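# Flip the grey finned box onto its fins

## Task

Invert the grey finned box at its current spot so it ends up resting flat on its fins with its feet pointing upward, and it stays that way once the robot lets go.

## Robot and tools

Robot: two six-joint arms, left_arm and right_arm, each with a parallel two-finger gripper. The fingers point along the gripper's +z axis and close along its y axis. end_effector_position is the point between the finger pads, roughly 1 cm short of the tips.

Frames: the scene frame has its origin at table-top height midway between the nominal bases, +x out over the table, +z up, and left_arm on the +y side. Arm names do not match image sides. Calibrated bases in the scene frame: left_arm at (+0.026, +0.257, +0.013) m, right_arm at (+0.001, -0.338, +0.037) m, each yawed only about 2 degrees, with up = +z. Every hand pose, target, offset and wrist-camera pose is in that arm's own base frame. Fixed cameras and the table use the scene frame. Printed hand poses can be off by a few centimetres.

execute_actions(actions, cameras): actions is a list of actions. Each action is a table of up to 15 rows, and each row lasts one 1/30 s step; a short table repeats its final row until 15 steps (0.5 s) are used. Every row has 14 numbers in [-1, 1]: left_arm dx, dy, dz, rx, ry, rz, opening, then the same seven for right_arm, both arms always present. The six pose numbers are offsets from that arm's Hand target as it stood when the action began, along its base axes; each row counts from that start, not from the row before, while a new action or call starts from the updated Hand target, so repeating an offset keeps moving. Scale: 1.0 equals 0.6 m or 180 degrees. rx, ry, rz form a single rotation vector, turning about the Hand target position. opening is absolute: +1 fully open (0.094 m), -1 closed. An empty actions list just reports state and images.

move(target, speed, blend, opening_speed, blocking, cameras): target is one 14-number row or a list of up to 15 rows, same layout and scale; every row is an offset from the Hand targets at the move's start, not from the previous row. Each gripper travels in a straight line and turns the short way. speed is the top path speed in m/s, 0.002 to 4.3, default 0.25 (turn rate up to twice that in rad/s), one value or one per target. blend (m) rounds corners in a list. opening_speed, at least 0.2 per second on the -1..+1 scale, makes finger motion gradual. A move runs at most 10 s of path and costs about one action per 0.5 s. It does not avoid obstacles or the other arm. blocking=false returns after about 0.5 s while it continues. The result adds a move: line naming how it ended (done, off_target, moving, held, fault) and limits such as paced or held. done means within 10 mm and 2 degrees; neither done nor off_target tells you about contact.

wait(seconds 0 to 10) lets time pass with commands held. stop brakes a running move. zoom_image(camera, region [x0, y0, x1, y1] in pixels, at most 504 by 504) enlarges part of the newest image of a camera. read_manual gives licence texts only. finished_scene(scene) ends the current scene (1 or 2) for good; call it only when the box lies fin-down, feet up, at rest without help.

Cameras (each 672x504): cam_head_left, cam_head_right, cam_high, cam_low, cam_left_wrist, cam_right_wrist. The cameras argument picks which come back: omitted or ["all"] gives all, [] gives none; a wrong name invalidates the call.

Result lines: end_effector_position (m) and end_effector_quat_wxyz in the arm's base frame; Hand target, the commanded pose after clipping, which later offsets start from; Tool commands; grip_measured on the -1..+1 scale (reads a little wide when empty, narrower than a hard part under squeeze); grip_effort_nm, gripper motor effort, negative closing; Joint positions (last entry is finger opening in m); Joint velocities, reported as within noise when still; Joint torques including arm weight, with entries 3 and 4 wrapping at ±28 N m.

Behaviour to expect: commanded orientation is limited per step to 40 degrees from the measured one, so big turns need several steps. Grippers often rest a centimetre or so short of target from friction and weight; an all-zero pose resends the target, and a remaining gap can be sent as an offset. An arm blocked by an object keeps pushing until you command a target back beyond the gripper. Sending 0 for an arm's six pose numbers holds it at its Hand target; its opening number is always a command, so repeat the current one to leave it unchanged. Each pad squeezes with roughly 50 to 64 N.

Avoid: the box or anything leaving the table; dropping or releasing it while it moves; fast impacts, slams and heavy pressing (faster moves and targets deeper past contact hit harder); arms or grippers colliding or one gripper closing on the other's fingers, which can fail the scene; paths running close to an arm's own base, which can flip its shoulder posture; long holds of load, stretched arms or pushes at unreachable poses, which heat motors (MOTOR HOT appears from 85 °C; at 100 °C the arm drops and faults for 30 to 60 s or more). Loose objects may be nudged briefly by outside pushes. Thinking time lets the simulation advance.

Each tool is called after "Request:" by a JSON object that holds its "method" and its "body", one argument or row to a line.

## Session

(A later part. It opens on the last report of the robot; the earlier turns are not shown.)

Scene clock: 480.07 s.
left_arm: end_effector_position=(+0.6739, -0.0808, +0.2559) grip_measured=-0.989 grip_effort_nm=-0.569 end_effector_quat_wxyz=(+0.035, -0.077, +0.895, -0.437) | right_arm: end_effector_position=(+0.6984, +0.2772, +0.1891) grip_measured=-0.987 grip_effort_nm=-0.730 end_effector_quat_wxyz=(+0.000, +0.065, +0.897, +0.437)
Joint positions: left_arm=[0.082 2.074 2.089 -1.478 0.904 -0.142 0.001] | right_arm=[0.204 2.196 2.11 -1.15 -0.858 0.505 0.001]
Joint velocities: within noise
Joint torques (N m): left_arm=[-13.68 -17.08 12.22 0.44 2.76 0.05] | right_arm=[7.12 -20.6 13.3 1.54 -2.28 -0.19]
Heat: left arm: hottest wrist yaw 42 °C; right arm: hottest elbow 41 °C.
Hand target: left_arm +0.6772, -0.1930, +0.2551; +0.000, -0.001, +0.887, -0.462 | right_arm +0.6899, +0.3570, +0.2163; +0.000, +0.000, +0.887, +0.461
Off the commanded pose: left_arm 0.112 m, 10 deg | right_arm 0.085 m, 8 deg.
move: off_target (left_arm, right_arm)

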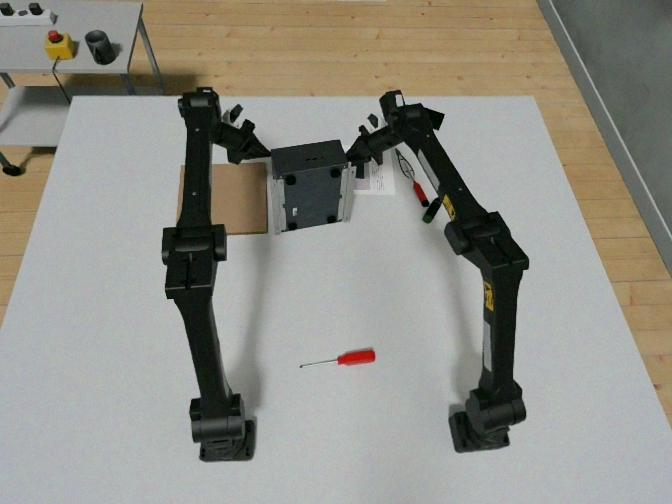

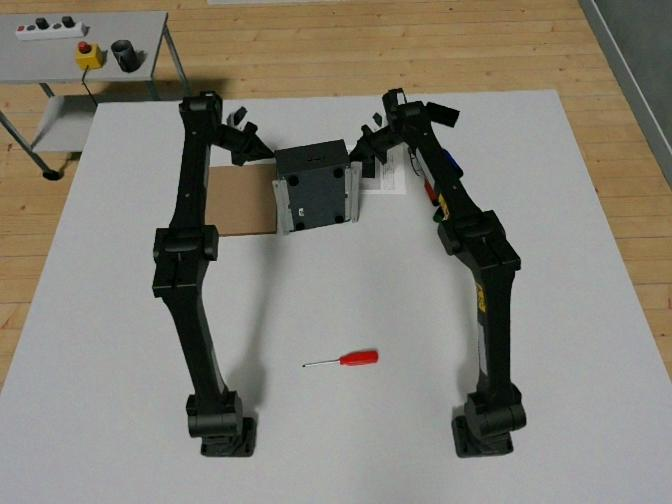

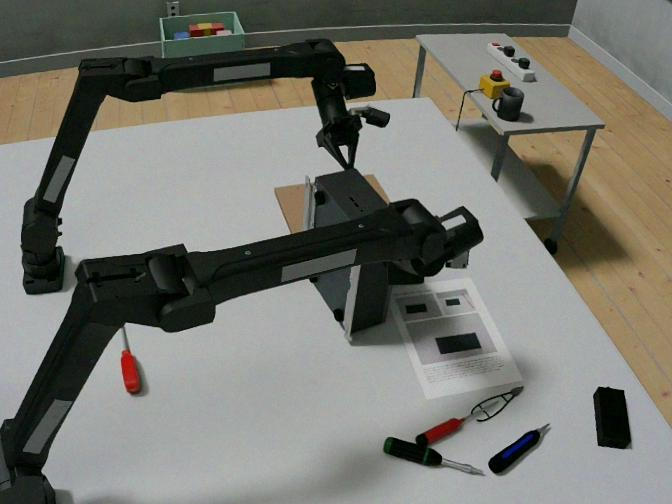

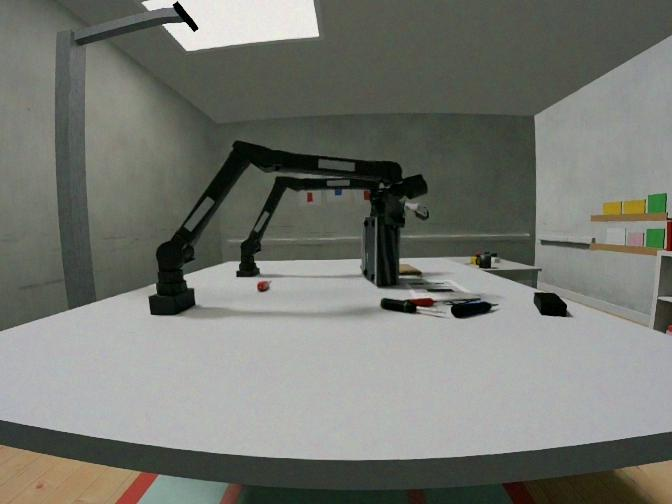

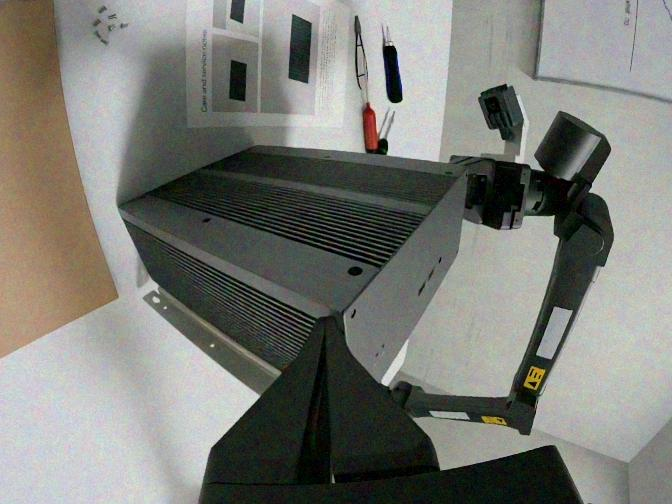

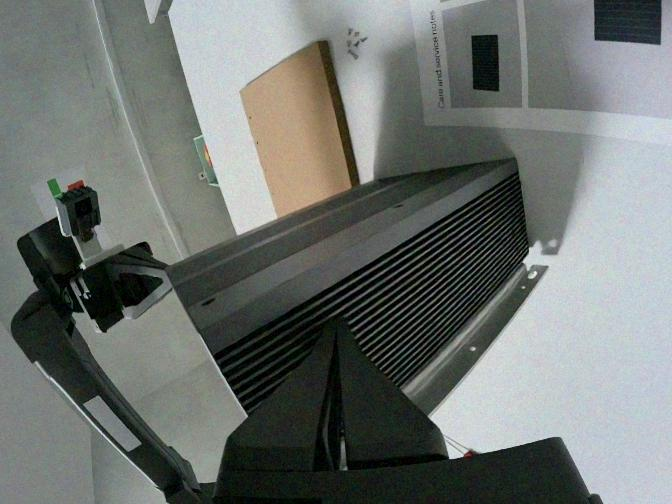

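Request:
{"method": "move", "body": {
  "target": [
    [-0.1,0.0,0.04,0,0,0,-1,-0.1,0,0.04,0,0,0,-1],
    [-0.6,0.01,0.04,0,0,0,-1,-0.6,0.0,0.04,0,0,0,-1]
  ],
  "speed": 0.1
}}

Scene clock: 499.37 s.
left_arm: end_effector_position=(+0.3200, -0.1843, +0.2776) grip_measured=-0.989 grip_effort_nm=-0.564 end_effector_quat_wxyz=(-0.002, -0.003, +0.887, -0.463) | right_arm: end_effector_position=(+0.3329, +0.3517, +0.2331) grip_measured=-0.987 grip_effort_nm=-0.725 end_effector_quat_wxyz=(-0.006, +0.007, +0.890, +0.456)
Joint positions: left_arm=[-0.133 1.156 1.01 -1.237 0.95 -0.235 0.001] | right_arm=[0.568 1.308 0.987 -0.613 -0.757 0.844 0.001]
Joint velocities: within noise
Joint torques (N m): left_arm=[-1.55 -6.89 8.38 1.35 0.49 -0.24] | right_arm=[0.26 -10.05 8.2 2 -0.26 -0.01]
Heat: left arm: hottest wrist yaw 44 °C; right arm: hottest elbow 47 °C.
Hand target: left_arm +0.3172, -0.1870, +0.2793; +0.000, -0.001, +0.887, -0.462 | right_arm +0.3299, +0.3570, +0.2402; +0.000, +0.000, +0.887, +0.461
Off the commanded pose: left_arm 0.004 m, 0 deg | right_arm 0.009 m, 1 deg.
move: done

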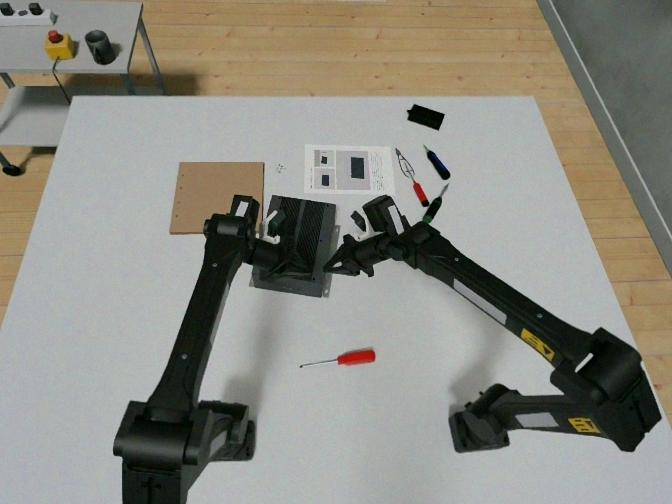

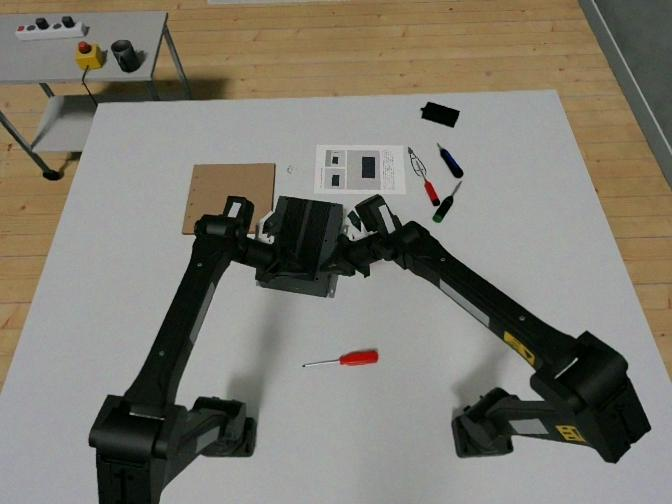

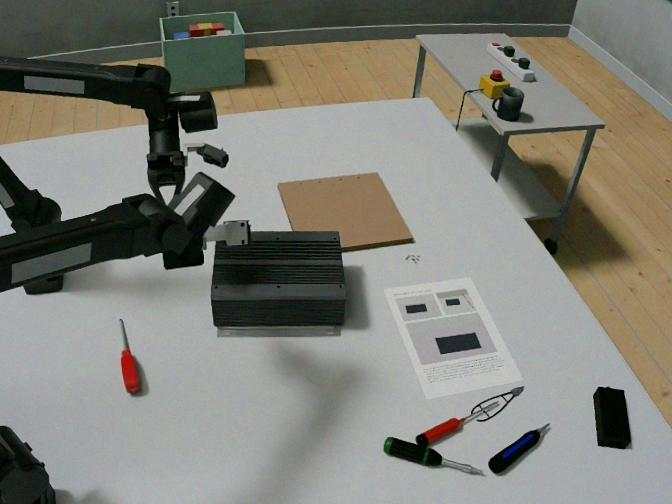

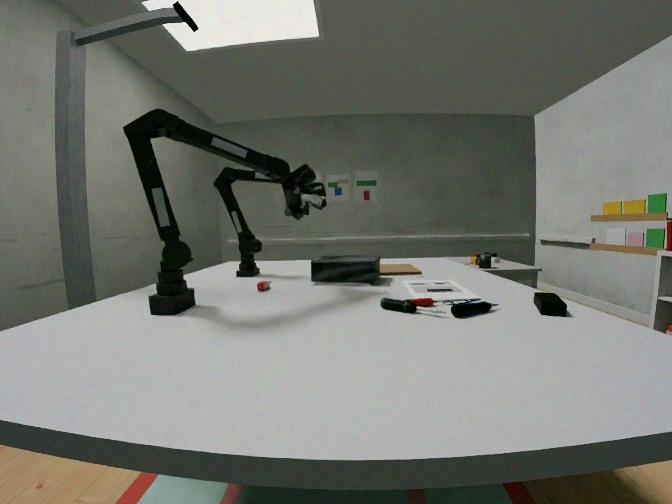

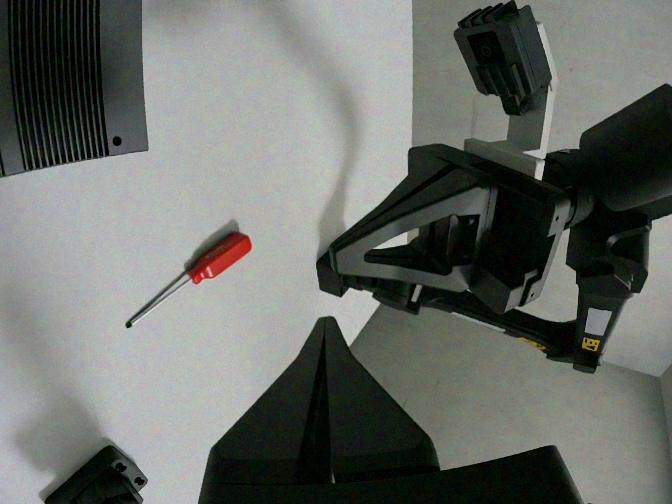

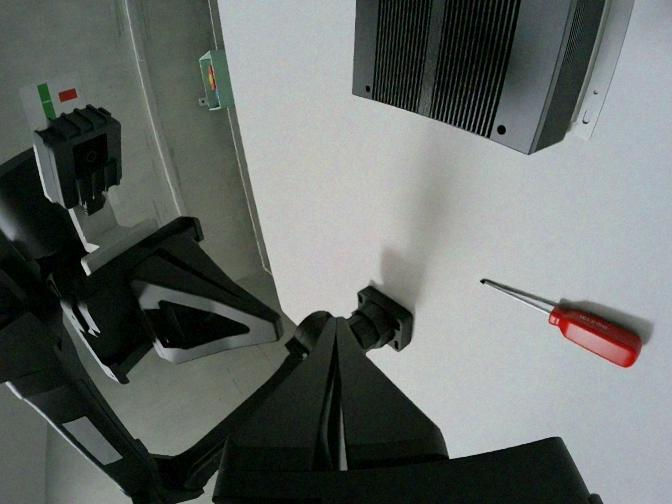

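Request:
{"method": "move", "body": {
  "target": [
    [0.05,0.4,0.05,0,0,0,-1,0,-0.2,0,0,0,0,-1],
    [0.14,0.4,-0.4,0,0,0,-1,0,-0.33,-0.2,0,0,0,-1],
    [0.14,0.07,-0.4,0,0,0,-1,0.07,-0.33,-0.37,0,0,0,-1]
  ],
  "speed": [0.2,0.2,0.1]
}}

Scene clock: 525.10 s.
left_arm: end_effector_position=(+0.3849, -0.1169, +0.0237) grip_measured=-0.989 grip_effort_nm=-0.554 end_effector_quat_wxyz=(-0.024, -0.048, +0.887, -0.458) | right_arm: end_effector_position=(+0.3561, +0.1628, +0.0150) grip_measured=-0.987 grip_effort_nm=-0.725 end_effector_quat_wxyz=(-0.017, +0.004, +0.888, +0.459)
Joint positions: left_arm=[0.062 1.734 0.847 -0.767 0.95 -0.003 0.001] | right_arm=[0.064 1.691 0.745 -0.58 -0.953 0.096 0.001]
Joint velocities: within noise
Joint torques (N m): left_arm=[-6.71 -12.51 7.69 2.18 1.2 -0.21] | right_arm=[-1.61 -9.11 6.48 1.02 -0.75 -0.17]
Heat: left arm: hottest elbow 41 °C; right arm: hottest elbow 44 °C.
Hand target: left_arm +0.4012, -0.1450, +0.0392; +0.000, -0.001, +0.887, -0.462 | right_arm +0.3720, +0.1588, +0.0182; +0.000, +0.000, +0.887, +0.461
Off the commanded pose: left_arm 0.036 m, 6 deg | right_arm 0.017 m, 2 deg.
move: off_target (left_arm, right_arm)

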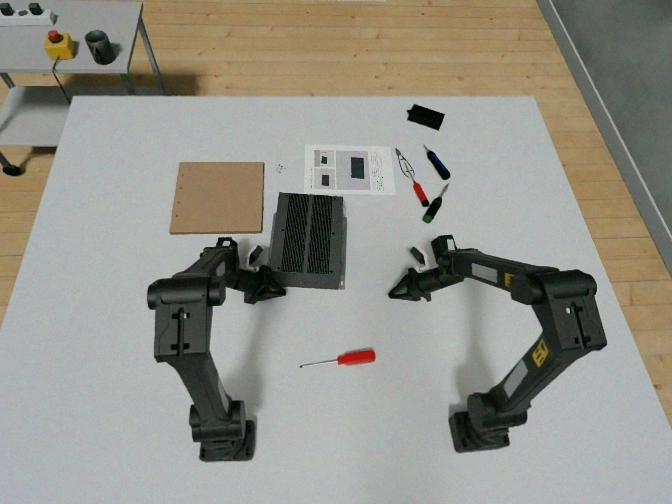

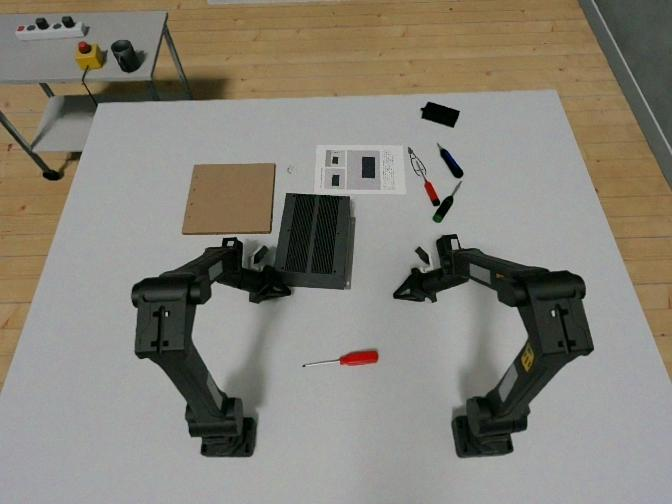

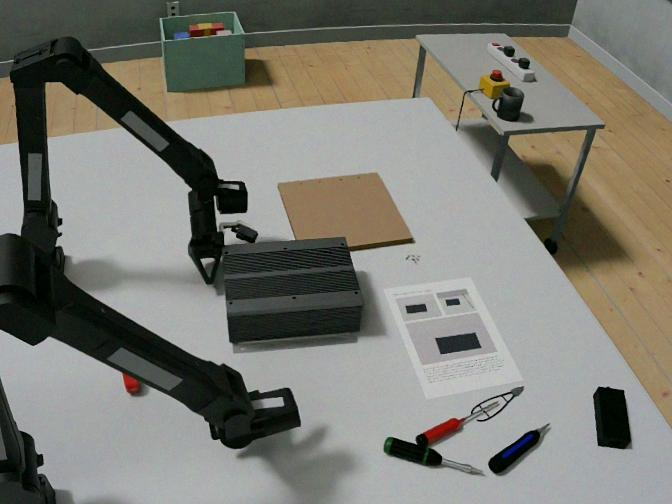

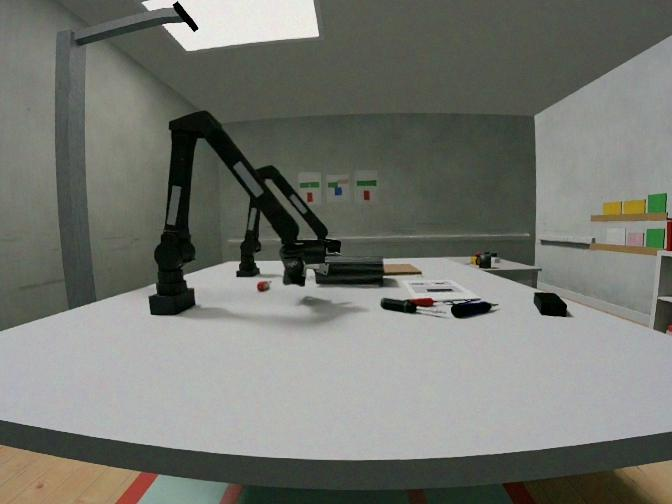

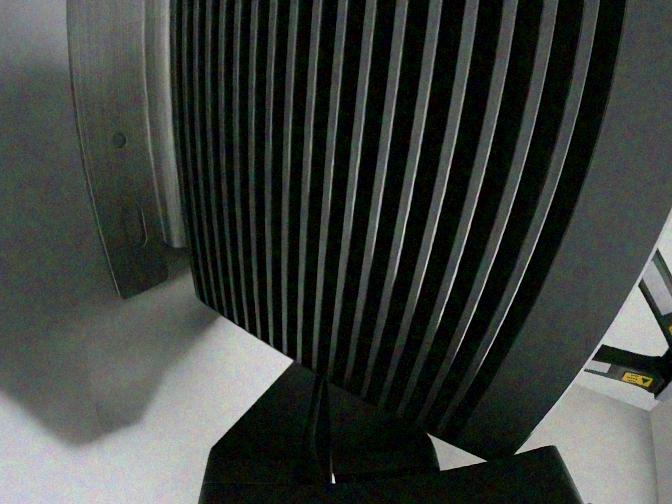

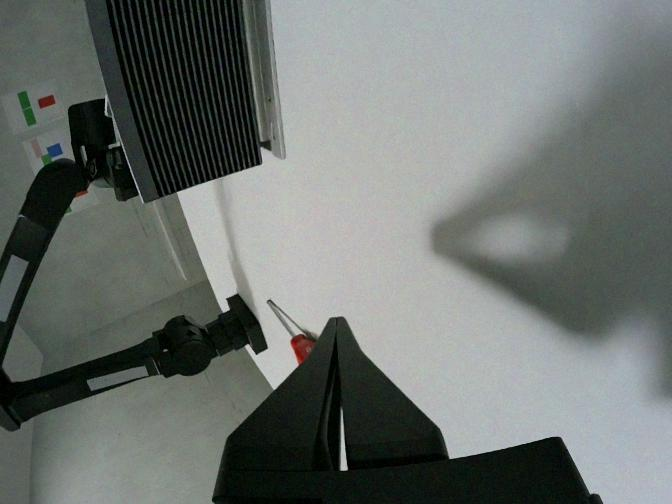

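Request:
{"method": "move", "body": {
  "target": [
    [-0.02,0.15,0,0,0,0,-1,0,0,0,0,0,0,-1],
    [0.068,0.15,0,0,0,0,-1,0.115,0.05,-0.007,0,0,0,-1]
  ],
  "speed": 0.15,
  "cameras": ["cam_head_left","cam_left_wrist","cam_right_wrist"]
}}

Scene clock: 546.40 s.
left_arm: end_effector_position=(+0.4324, -0.0527, +0.0425) grip_measured=-0.989 grip_effort_nm=-0.554 end_effector_quat_wxyz=(+0.004, -0.007, +0.888, -0.460) | right_arm: end_effector_position=(+0.4265, +0.1825, +0.0108) grip_measured=-0.987 grip_effort_nm=-0.720 end_effector_quat_wxyz=(-0.009, +0.008, +0.887, +0.461)
Joint positions: left_arm=[0.202 1.829 1.058 -1.058 0.932 0.318 0.001] | right_arm=[0.098 1.821 0.928 -0.553 -0.953 0.182 0.001]
Joint velocities: within noise
Joint torques (N m): left_arm=[-1.55 -10.75 8.46 -0.2 0.73 -0.06] | right_arm=[0.5 -11.4 7.54 1.11 -0.51 -0.03]
Heat: left arm: hottest elbow 41 °C; right arm: hottest elbow 41 °C.
Hand target: left_arm +0.4419, -0.0550, +0.0391; +0.000, -0.001, +0.887, -0.462 | right_arm +0.4409, +0.1890, +0.0141; +0.000, +0.000, +0.887, +0.461
Off the commanded pose: left_arm 0.010 m, 1 deg | right_arm 0.016 m, 1 deg.
move: off_target (right_arm)
Images, in order (width x height): cam_head_left 672x504, cam_left_wrist 672x504, cam_right_wrist 672x504.

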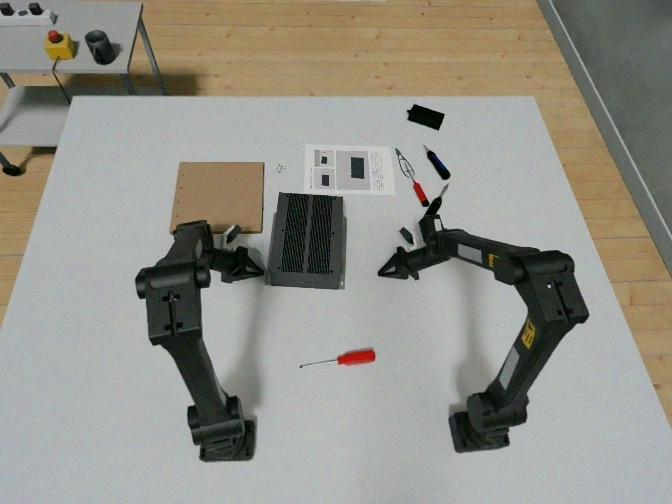

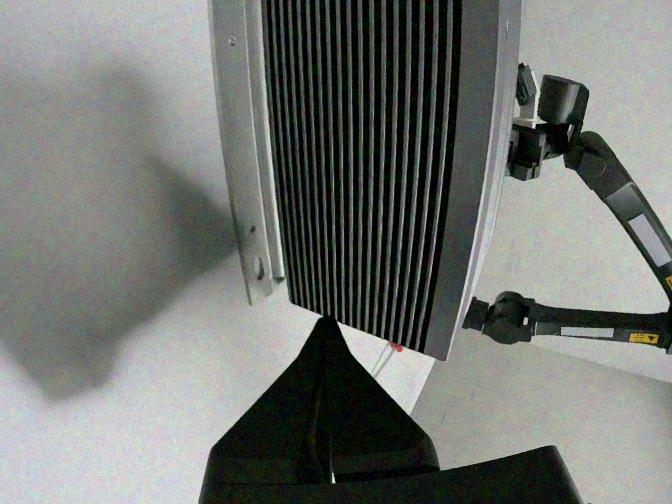

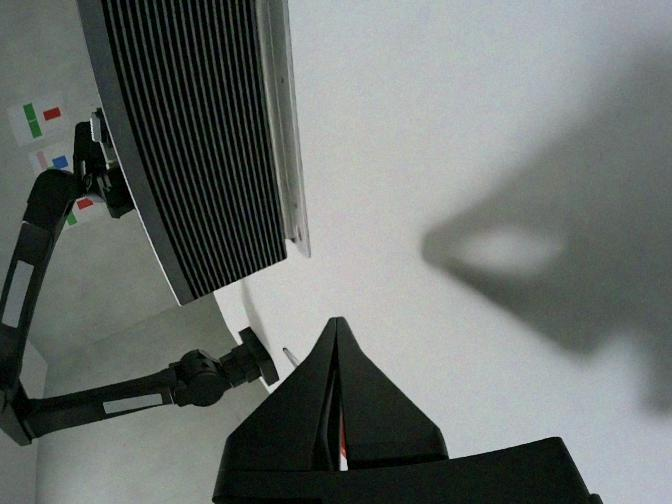

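Request:
{"method": "move", "body": {
  "target": [
    [0.035,-0.017,-0.01,0,0,0,-1,0.04,0.17,0,0,0,0,-1],
    [0.035,-0.187,-0.005,0,0,0,-1,0.035,0.35,0.0,0,0,0,-1],
    [-0.215,-0.187,0.0,0,0,0,-1,-0.215,0.35,0.0,0,0,0,-1],
    [-0.12,-0.2,0.31,0,0,0,-1,-0.12,0.363,0.31,0,0,0,-1],
    [0.015,-0.2,0.41,0,0,0,-1,0.013,0.363,0.42,0,0,0,-1],
    [0.13,-0.2,0.415,0,0,0,-1,0.13,0.363,0.43,0,0,0,-1],
    [0.197,-0.195,0.38,0,0,0,-1,0.197,0.358,0.395,0,0,0,-1],
    [0.29,-0.195,0.36,0,0,0,-1,0.29,0.358,0.375,0,0,0,-1]
  ],
  "speed": [0.12,0.09,0.1,0.1,0.1,0.1,0.1,0.08],
  "blend": [0,0,0,0.03,0.03,0.02,0.02,0]
}}

Scene clock: 569.40 s.
left_arm: end_effector_position=(+0.6053, -0.1663, +0.2609) grip_measured=-0.989 grip_effort_nm=-0.549 end_effector_quat_wxyz=(+0.002, -0.009, +0.887, -0.461) | right_arm: end_effector_position=(+0.6022, +0.3969, +0.2173) grip_measured=-0.987 grip_effort_nm=-0.720 end_effector_quat_wxyz=(-0.019, +0.017, +0.893, +0.449)
Joint positions: left_arm=[-0.042 1.925 1.85 -1.414 0.955 -0.105 0] | right_arm=[0.405 2.02 1.872 -0.958 -0.842 0.653 0.001]
Joint velocities: within noise
Joint torques (N m): left_arm=[-1.49 -15.15 11.9 0.31 0.8 0.04] | right_arm=[-0.91 -18.73 12.67 1.47 -0.86 -0.19]
Heat: left arm: hottest elbow 41 °C; right arm: hottest elbow 42 °C.
Hand target: left_arm +0.6159, -0.1719, +0.2553; +0.000, -0.001, +0.887, -0.462 | right_arm +0.6150, +0.4037, +0.2391; +0.000, +0.000, +0.887, +0.461
Off the commanded pose: left_arm 0.013 m, 1 deg | right_arm 0.026 m, 3 deg.
move: off_target (left_arm, right_arm)

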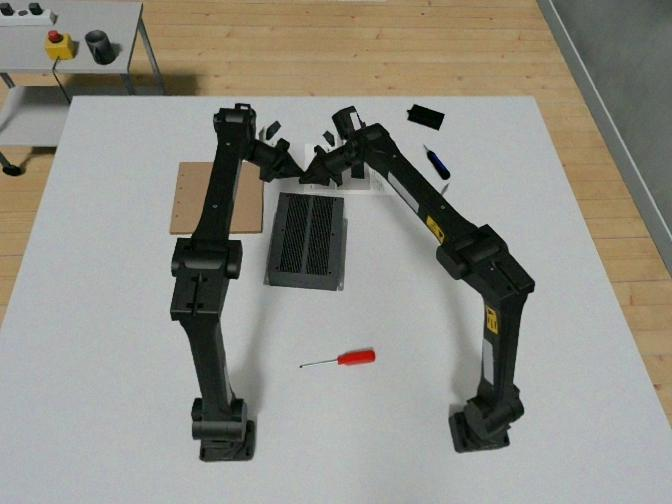

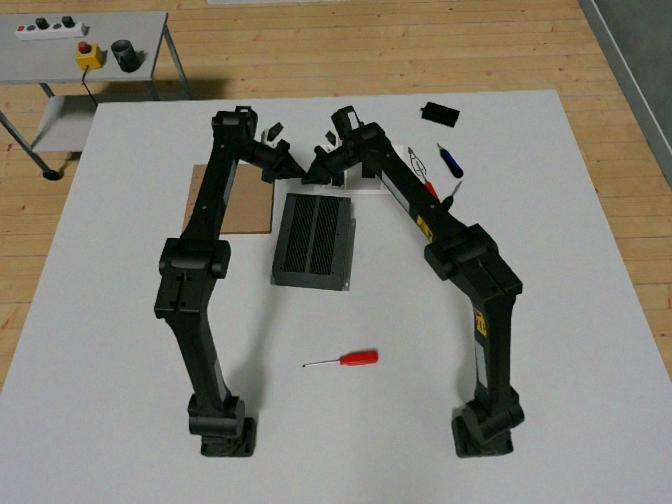

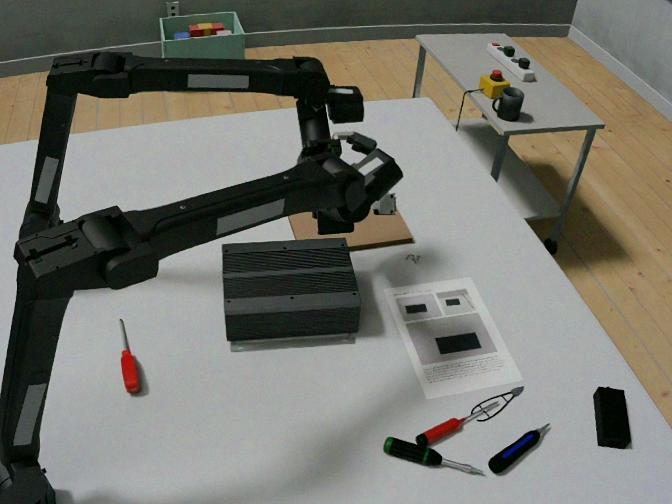

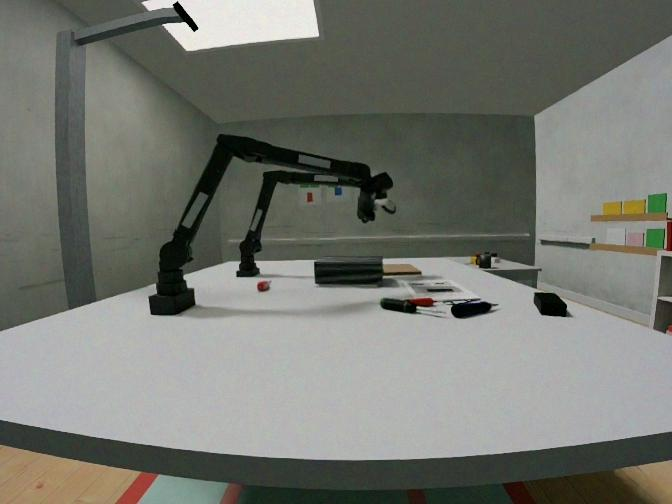

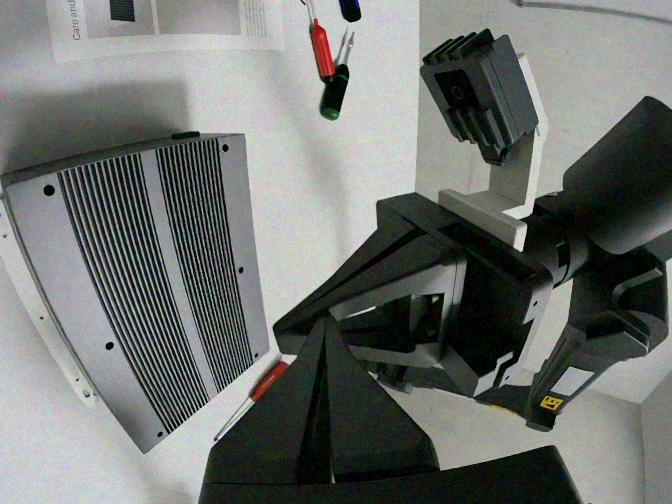

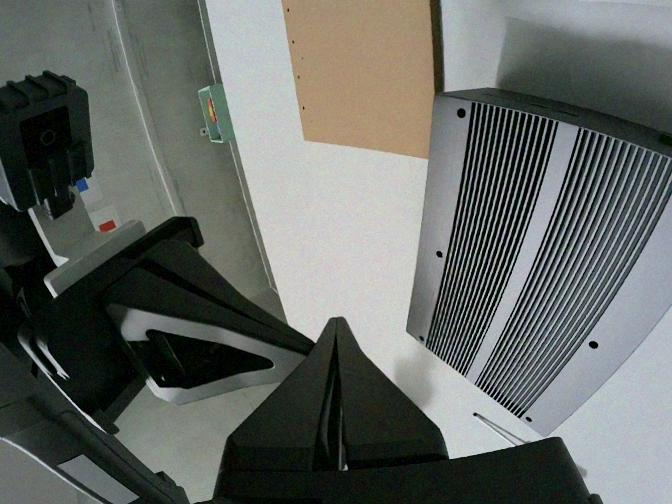

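Request:
{"method": "move", "body": {
  "target": [
    [0.18,0.14,0,0,0,0,-1,0.235,-0.1,0,0,0,0,-1],
    [0.18,0.14,-0.363,0,0,0,-1,0.235,-0.1,-0.377,0,0,0,-1],
    [-0.08,0.14,-0.363,0,0,0,-1,-0.025,-0.1,-0.377,0,0,0,-1]
  ],
  "speed": [0.2,0.2,0.1],
  "cameras": ["cam_head_left","cam_left_wrist","cam_right_wrist"]
}}

Scene clock: 585.23 s.
left_arm: end_effector_position=(+0.5658, -0.0898, +0.0251) grip_measured=-0.989 grip_effort_nm=-0.545 end_effector_quat_wxyz=(-0.015, -0.010, +0.887, -0.462) | right_arm: end_effector_position=(+0.6363, +0.3056, +0.0104) grip_measured=-0.987 grip_effort_nm=-0.716 end_effector_quat_wxyz=(+0.032, +0.027, +0.888, +0.457)
Joint positions: left_arm=[0.091 2.108 1.479 -1.101 0.953 0.151 0] | right_arm=[0.262 2.199 1.585 -0.496 -0.867 0.537 0.001]
Joint velocities: within noise
Joint torques (N m): left_arm=[-0.5 -20.13 6.39 0.62 0.72 -0.03] | right_arm=[4.42 -22.42 4.42 0.24 -1.41 -0.16]
Heat: left arm: hottest elbow 42 °C; right arm: hottest elbow 43 °C.
Hand target: left_arm +0.5679, -0.0878, +0.0374; +0.000, -0.001, +0.887, -0.462 | right_arm +0.6000, +0.3437, +0.0129; +0.000, +0.000, +0.887, +0.461
Off the commanded pose: left_arm 0.013 m, 2 deg | right_arm 0.053 m, 5 deg.
move: off_target (left_arm, right_arm)
Images, in order (width x height): cam_head_left 672x504, cam_left_wrist 672x504, cam_right_wrist 672x504.

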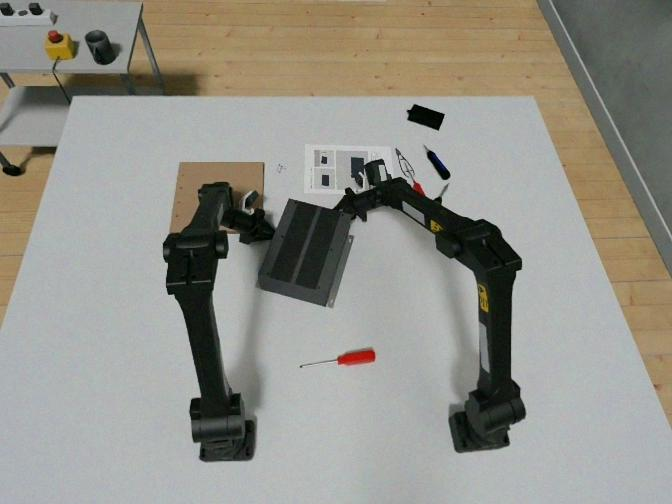

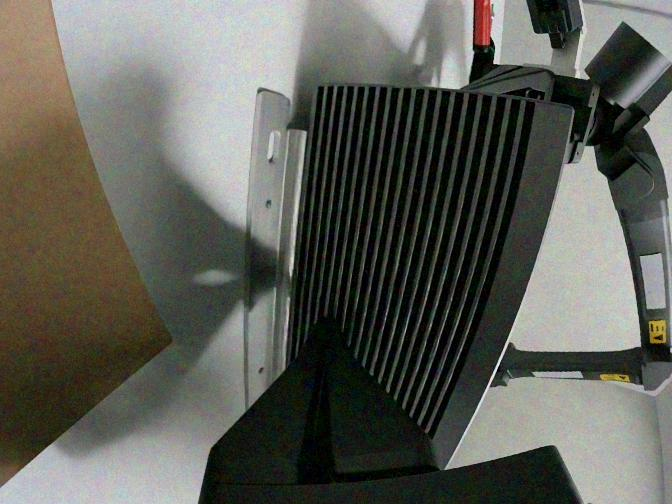

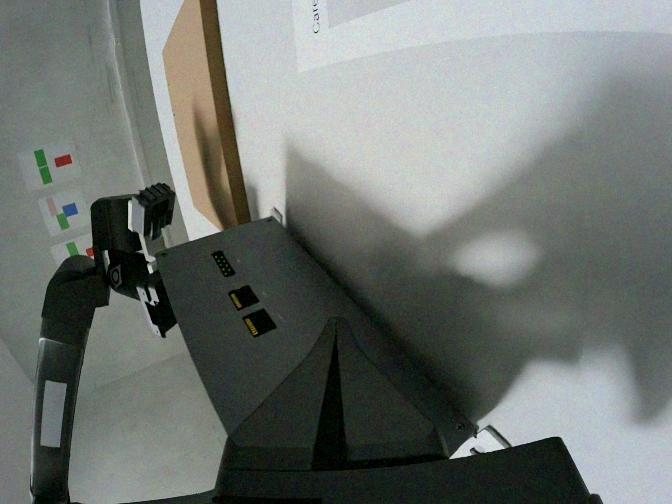

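Request:
{"method": "move", "body": {
  "target": [
    [0.05,0.12,0.05,0,0,0,-1,0.1,-0.05,0.0,0,0,0,-1],
    [0.32,0.08,0.02,0,0,0,-1,0.1,-0.35,0.0,0,0,0,-1],
    [0.32,-0.12,0.0,0,0,0,-1,-0.1,-0.4,0.0,0,0,0,-1],
    [0.03,-0.09,0.0,0,0,0,-1,-0.2,-0.35,0.0,0,0,0,-1]
  ],
  "speed": [0.2,0.2,0.2,0.1],
  "cameras": ["cam_head_left","cam_left_wrist","cam_right_wrist"]
}}

Scene clock: 598.90 s.
left_arm: end_effector_position=(+0.6058, -0.1046, +0.0433) grip_measured=-0.989 grip_effort_nm=-0.549 end_effector_quat_wxyz=(+0.028, -0.021, +0.889, -0.456) | right_arm: end_effector_position=(+0.4778, +0.1270, +0.0047) grip_measured=-0.987 grip_effort_nm=-0.720 end_effector_quat_wxyz=(-0.007, +0.008, +0.888, +0.460)
Joint positions: left_arm=[0.059 2.097 1.526 -0.962 0.948 -0.008 0] | right_arm=[-0.027 1.944 1.118 -0.791 -0.956 -0.032 0.001]
Joint velocities: within noise
Joint torques (N m): left_arm=[-5.66 -18.9 5.08 0.23 1.12 -0.04] | right_arm=[0.38 -16.44 5.19 0.79 -0.76 0.01]
Heat: left arm: hottest elbow 41 °C; right arm: hottest elbow 42 °C.
Hand target: left_arm +0.5859, -0.1418, +0.0373; +0.000, -0.001, +0.887, -0.462 | right_arm +0.4799, +0.1337, +0.0128; +0.000, +0.000, +0.887, +0.461
Off the commanded pose: left_arm 0.043 m, 4 deg | right_arm 0.011 m, 1 deg.
move: off_target (left_arm, right_arm)
Images, in order (width x height): cam_head_left 672x504, cam_left_wrist 672x504, cam_right_wrist 672x504.

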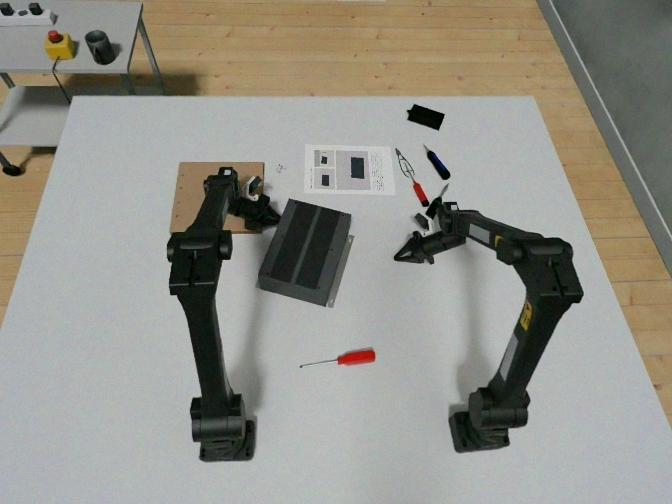

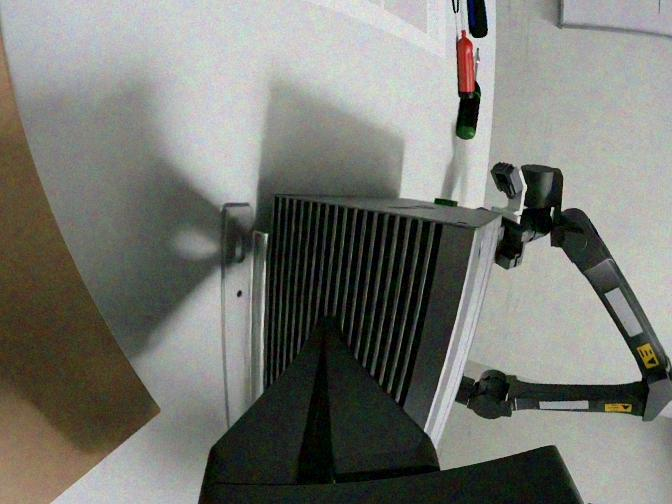

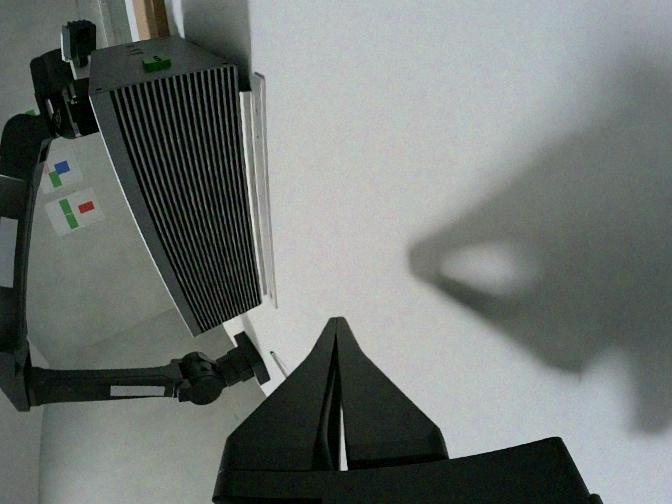

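Request:
{"method": "move", "body": {
  "target": [
    [0.0,0.3,0.0,0,0,0,-1,0,0,0.0,0,0,0,-1],
    [-0.29,0.3,0.0,0,0,0,-1,0,0,0,0,0,0,-1],
    [-0.26,-0.06,0.0,0,0,0,-1,0,0,0,0,0,0,-1]
  ],
  "speed": [0.2,0.2,0.1],
  "cameras": ["cam_head_left","cam_left_wrist","cam_right_wrist"]
}}

Scene clock: 610.57 s.
left_arm: end_effector_position=(+0.4407, -0.1400, +0.0344) grip_measured=-0.989 grip_effort_nm=-0.549 end_effector_quat_wxyz=(+0.016, -0.031, +0.892, -0.451) | right_arm: end_effector_position=(+0.4778, +0.1270, +0.0049) grip_measured=-0.987 grip_effort_nm=-0.730 end_effector_quat_wxyz=(-0.007, +0.009, +0.888, +0.460)
Joint positions: left_arm=[-0.003 1.768 0.95 -0.653 0.932 -0.123 0] | right_arm=[-0.027 1.943 1.118 -0.791 -0.956 -0.031 0.001]
Joint velocities: within noise
Joint torques (N m): left_arm=[-7.3 -12.51 5.57 1.48 1.58 -0.29] | right_arm=[0.73 -15.97 5.14 0.88 -0.78 -0.05]
Heat: left arm: hottest elbow 40 °C; right arm: hottest elbow 41 °C.
Hand target: left_arm +0.4299, -0.1778, +0.0374; +0.000, -0.001, +0.887, -0.462 | right_arm +0.4800, +0.1337, +0.0129; +0.000, +0.000, +0.887, +0.461
Off the commanded pose: left_arm 0.039 m, 4 deg | right_arm 0.011 m, 1 deg.
move: off_target (left_arm, right_arm)
Images, in order (width x height): cam_head_left 672x504, cam_left_wrist 672x504, cam_right_wrist 672x504.

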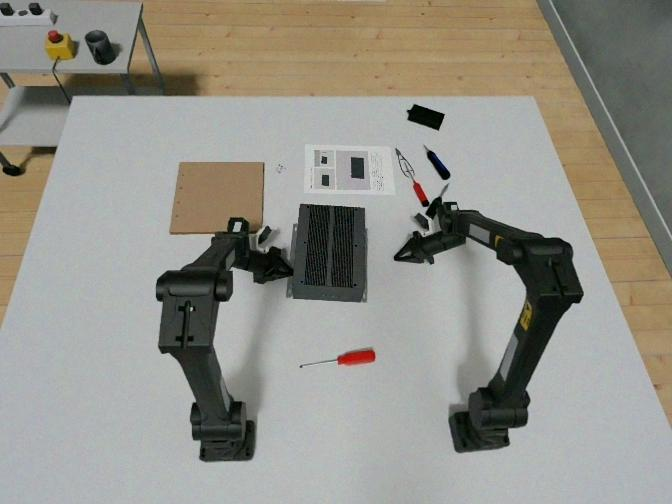

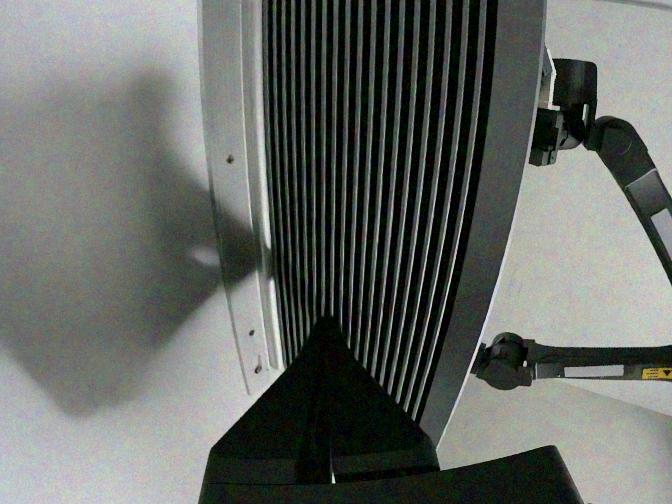

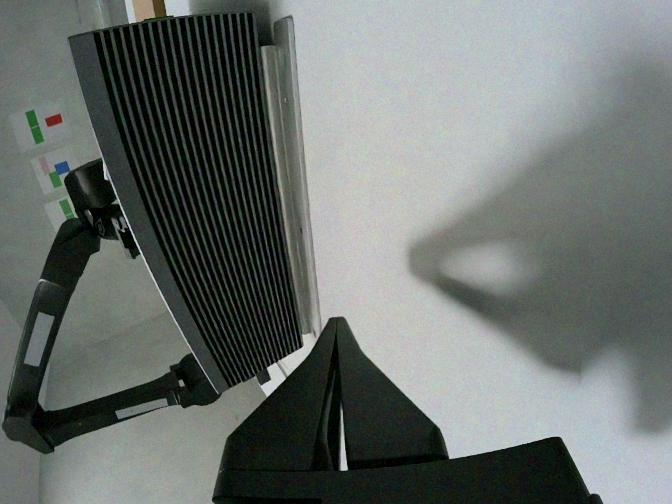

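Request:
{"method": "move", "body": {
  "target": [
    [0.015,0,0,0,0,0,-1,-0.11,0.02,0.01,0,0,0,-1],
    [0.015,0,0,0,0,0,-1,-0.115,0.15,0,0,0,0,-1],
    [0.017,-0.09,0.0,0,0,0,-1,-0.117,0.335,0.0,0,0,0,-1],
    [0.1,-0.1,0.31,0,0,0,-1,-0.02,0.345,0.3,0,0,0,-1],
    [0.225,-0.1,0.41,0,0,0,-1,0.105,0.345,0.41,0,0,0,-1],
    [0.33,-0.1,0.415,0,0,0,-1,0.21,0.345,0.42,0,0,0,-1],
    [0.4,-0.095,0.38,0,0,0,-1,0.28,0.34,0.385,0,0,0,-1],
    [0.49,-0.095,0.36,0,0,0,-1,0.37,0.34,0.365,0,0,0,-1]
  ],
  "speed": [0.12,0.12,0.09,0.1,0.1,0.1,0.1,0.08],
  "blend": [0,0,0,0.03,0.03,0.02,0.02,0]
}}

Scene clock: 640.10 s.
left_arm: end_effector_position=(+0.7350, -0.1205, +0.2630) grip_measured=-0.990 grip_effort_nm=-0.540 end_effector_quat_wxyz=(+0.050, -0.065, +0.894, -0.440) | right_arm: end_effector_position=(+0.7008, +0.2426, +0.1961) grip_measured=-0.987 grip_effort_nm=-0.720 end_effector_quat_wxyz=(-0.015, +0.084, +0.898, +0.431)
Joint positions: left_arm=[0.02 2.27 2.436 -1.523 0.9 -0.229 0] | right_arm=[0.157 2.207 2.157 -1.264 -0.863 0.462 0.001]
Joint velocities: within noise
Joint torques (N m): left_arm=[-12.81 -19.55 11.58 -0.09 2.52 -0.02] | right_arm=[8.64 -20.84 14.45 2.29 -2.73 -0.24]
Heat: left arm: hottest wrist yaw 43 °C; right arm: hottest elbow 42 °C.
Hand target: left_arm +0.7239, -0.2350, +0.2532; +0.000, -0.001, +0.887, -0.462 | right_arm +0.7019, +0.3379, +0.2318; +0.000, +0.000, +0.887, +0.461
Off the commanded pose: left_arm 0.115 m, 10 deg | right_arm 0.102 m, 10 deg.
move: off_target (left_arm, right_arm)

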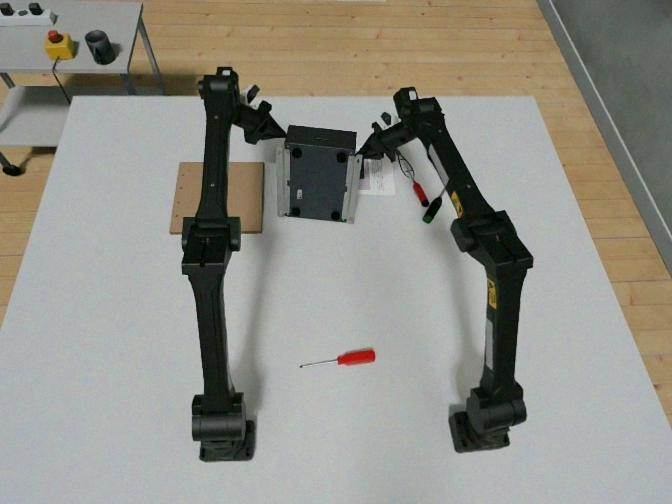

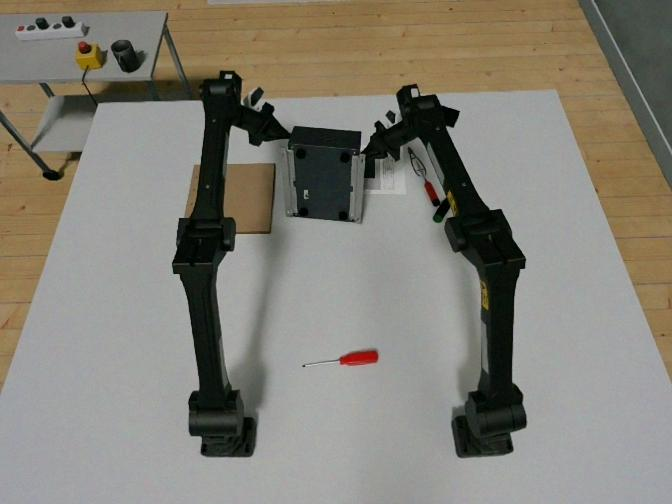

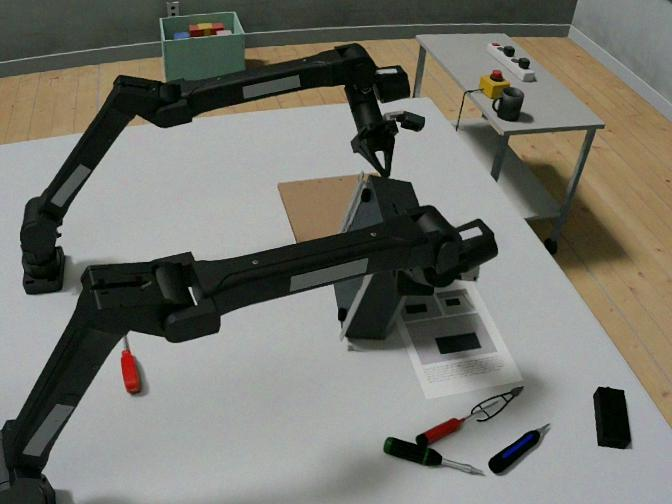

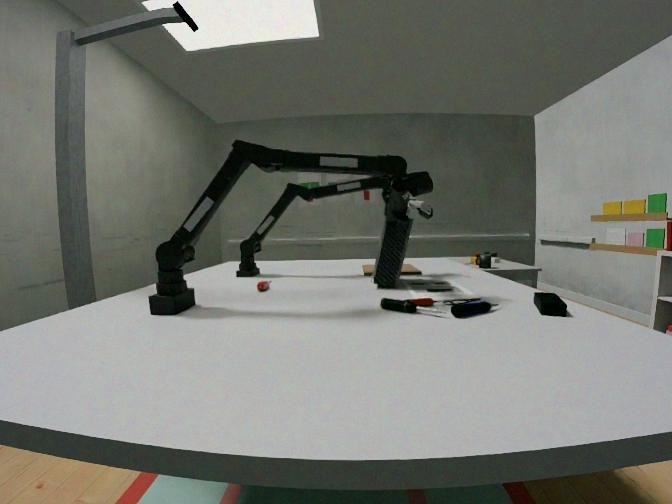

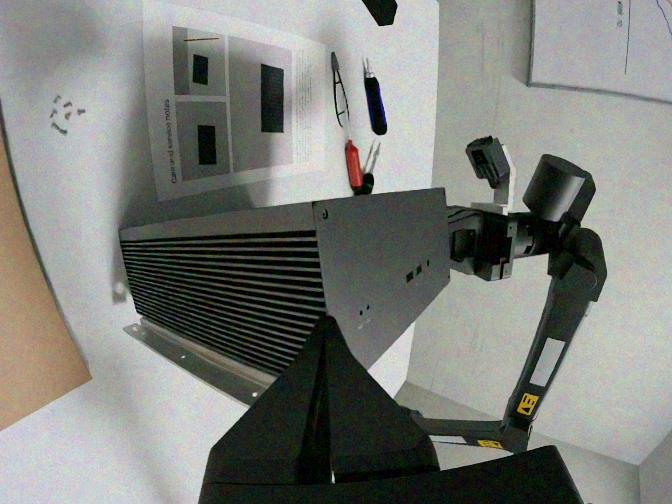

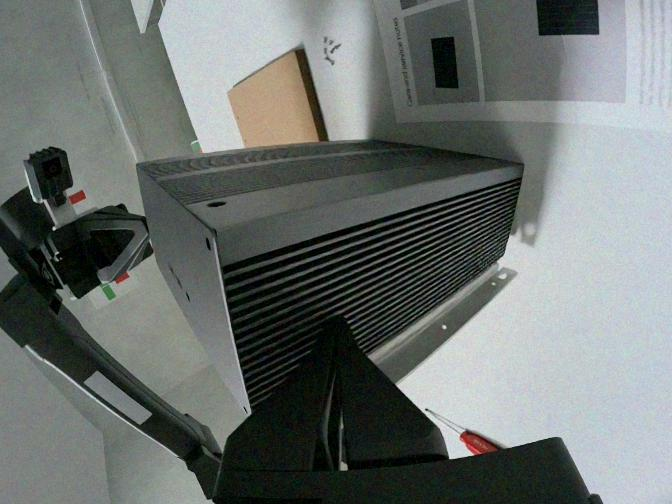

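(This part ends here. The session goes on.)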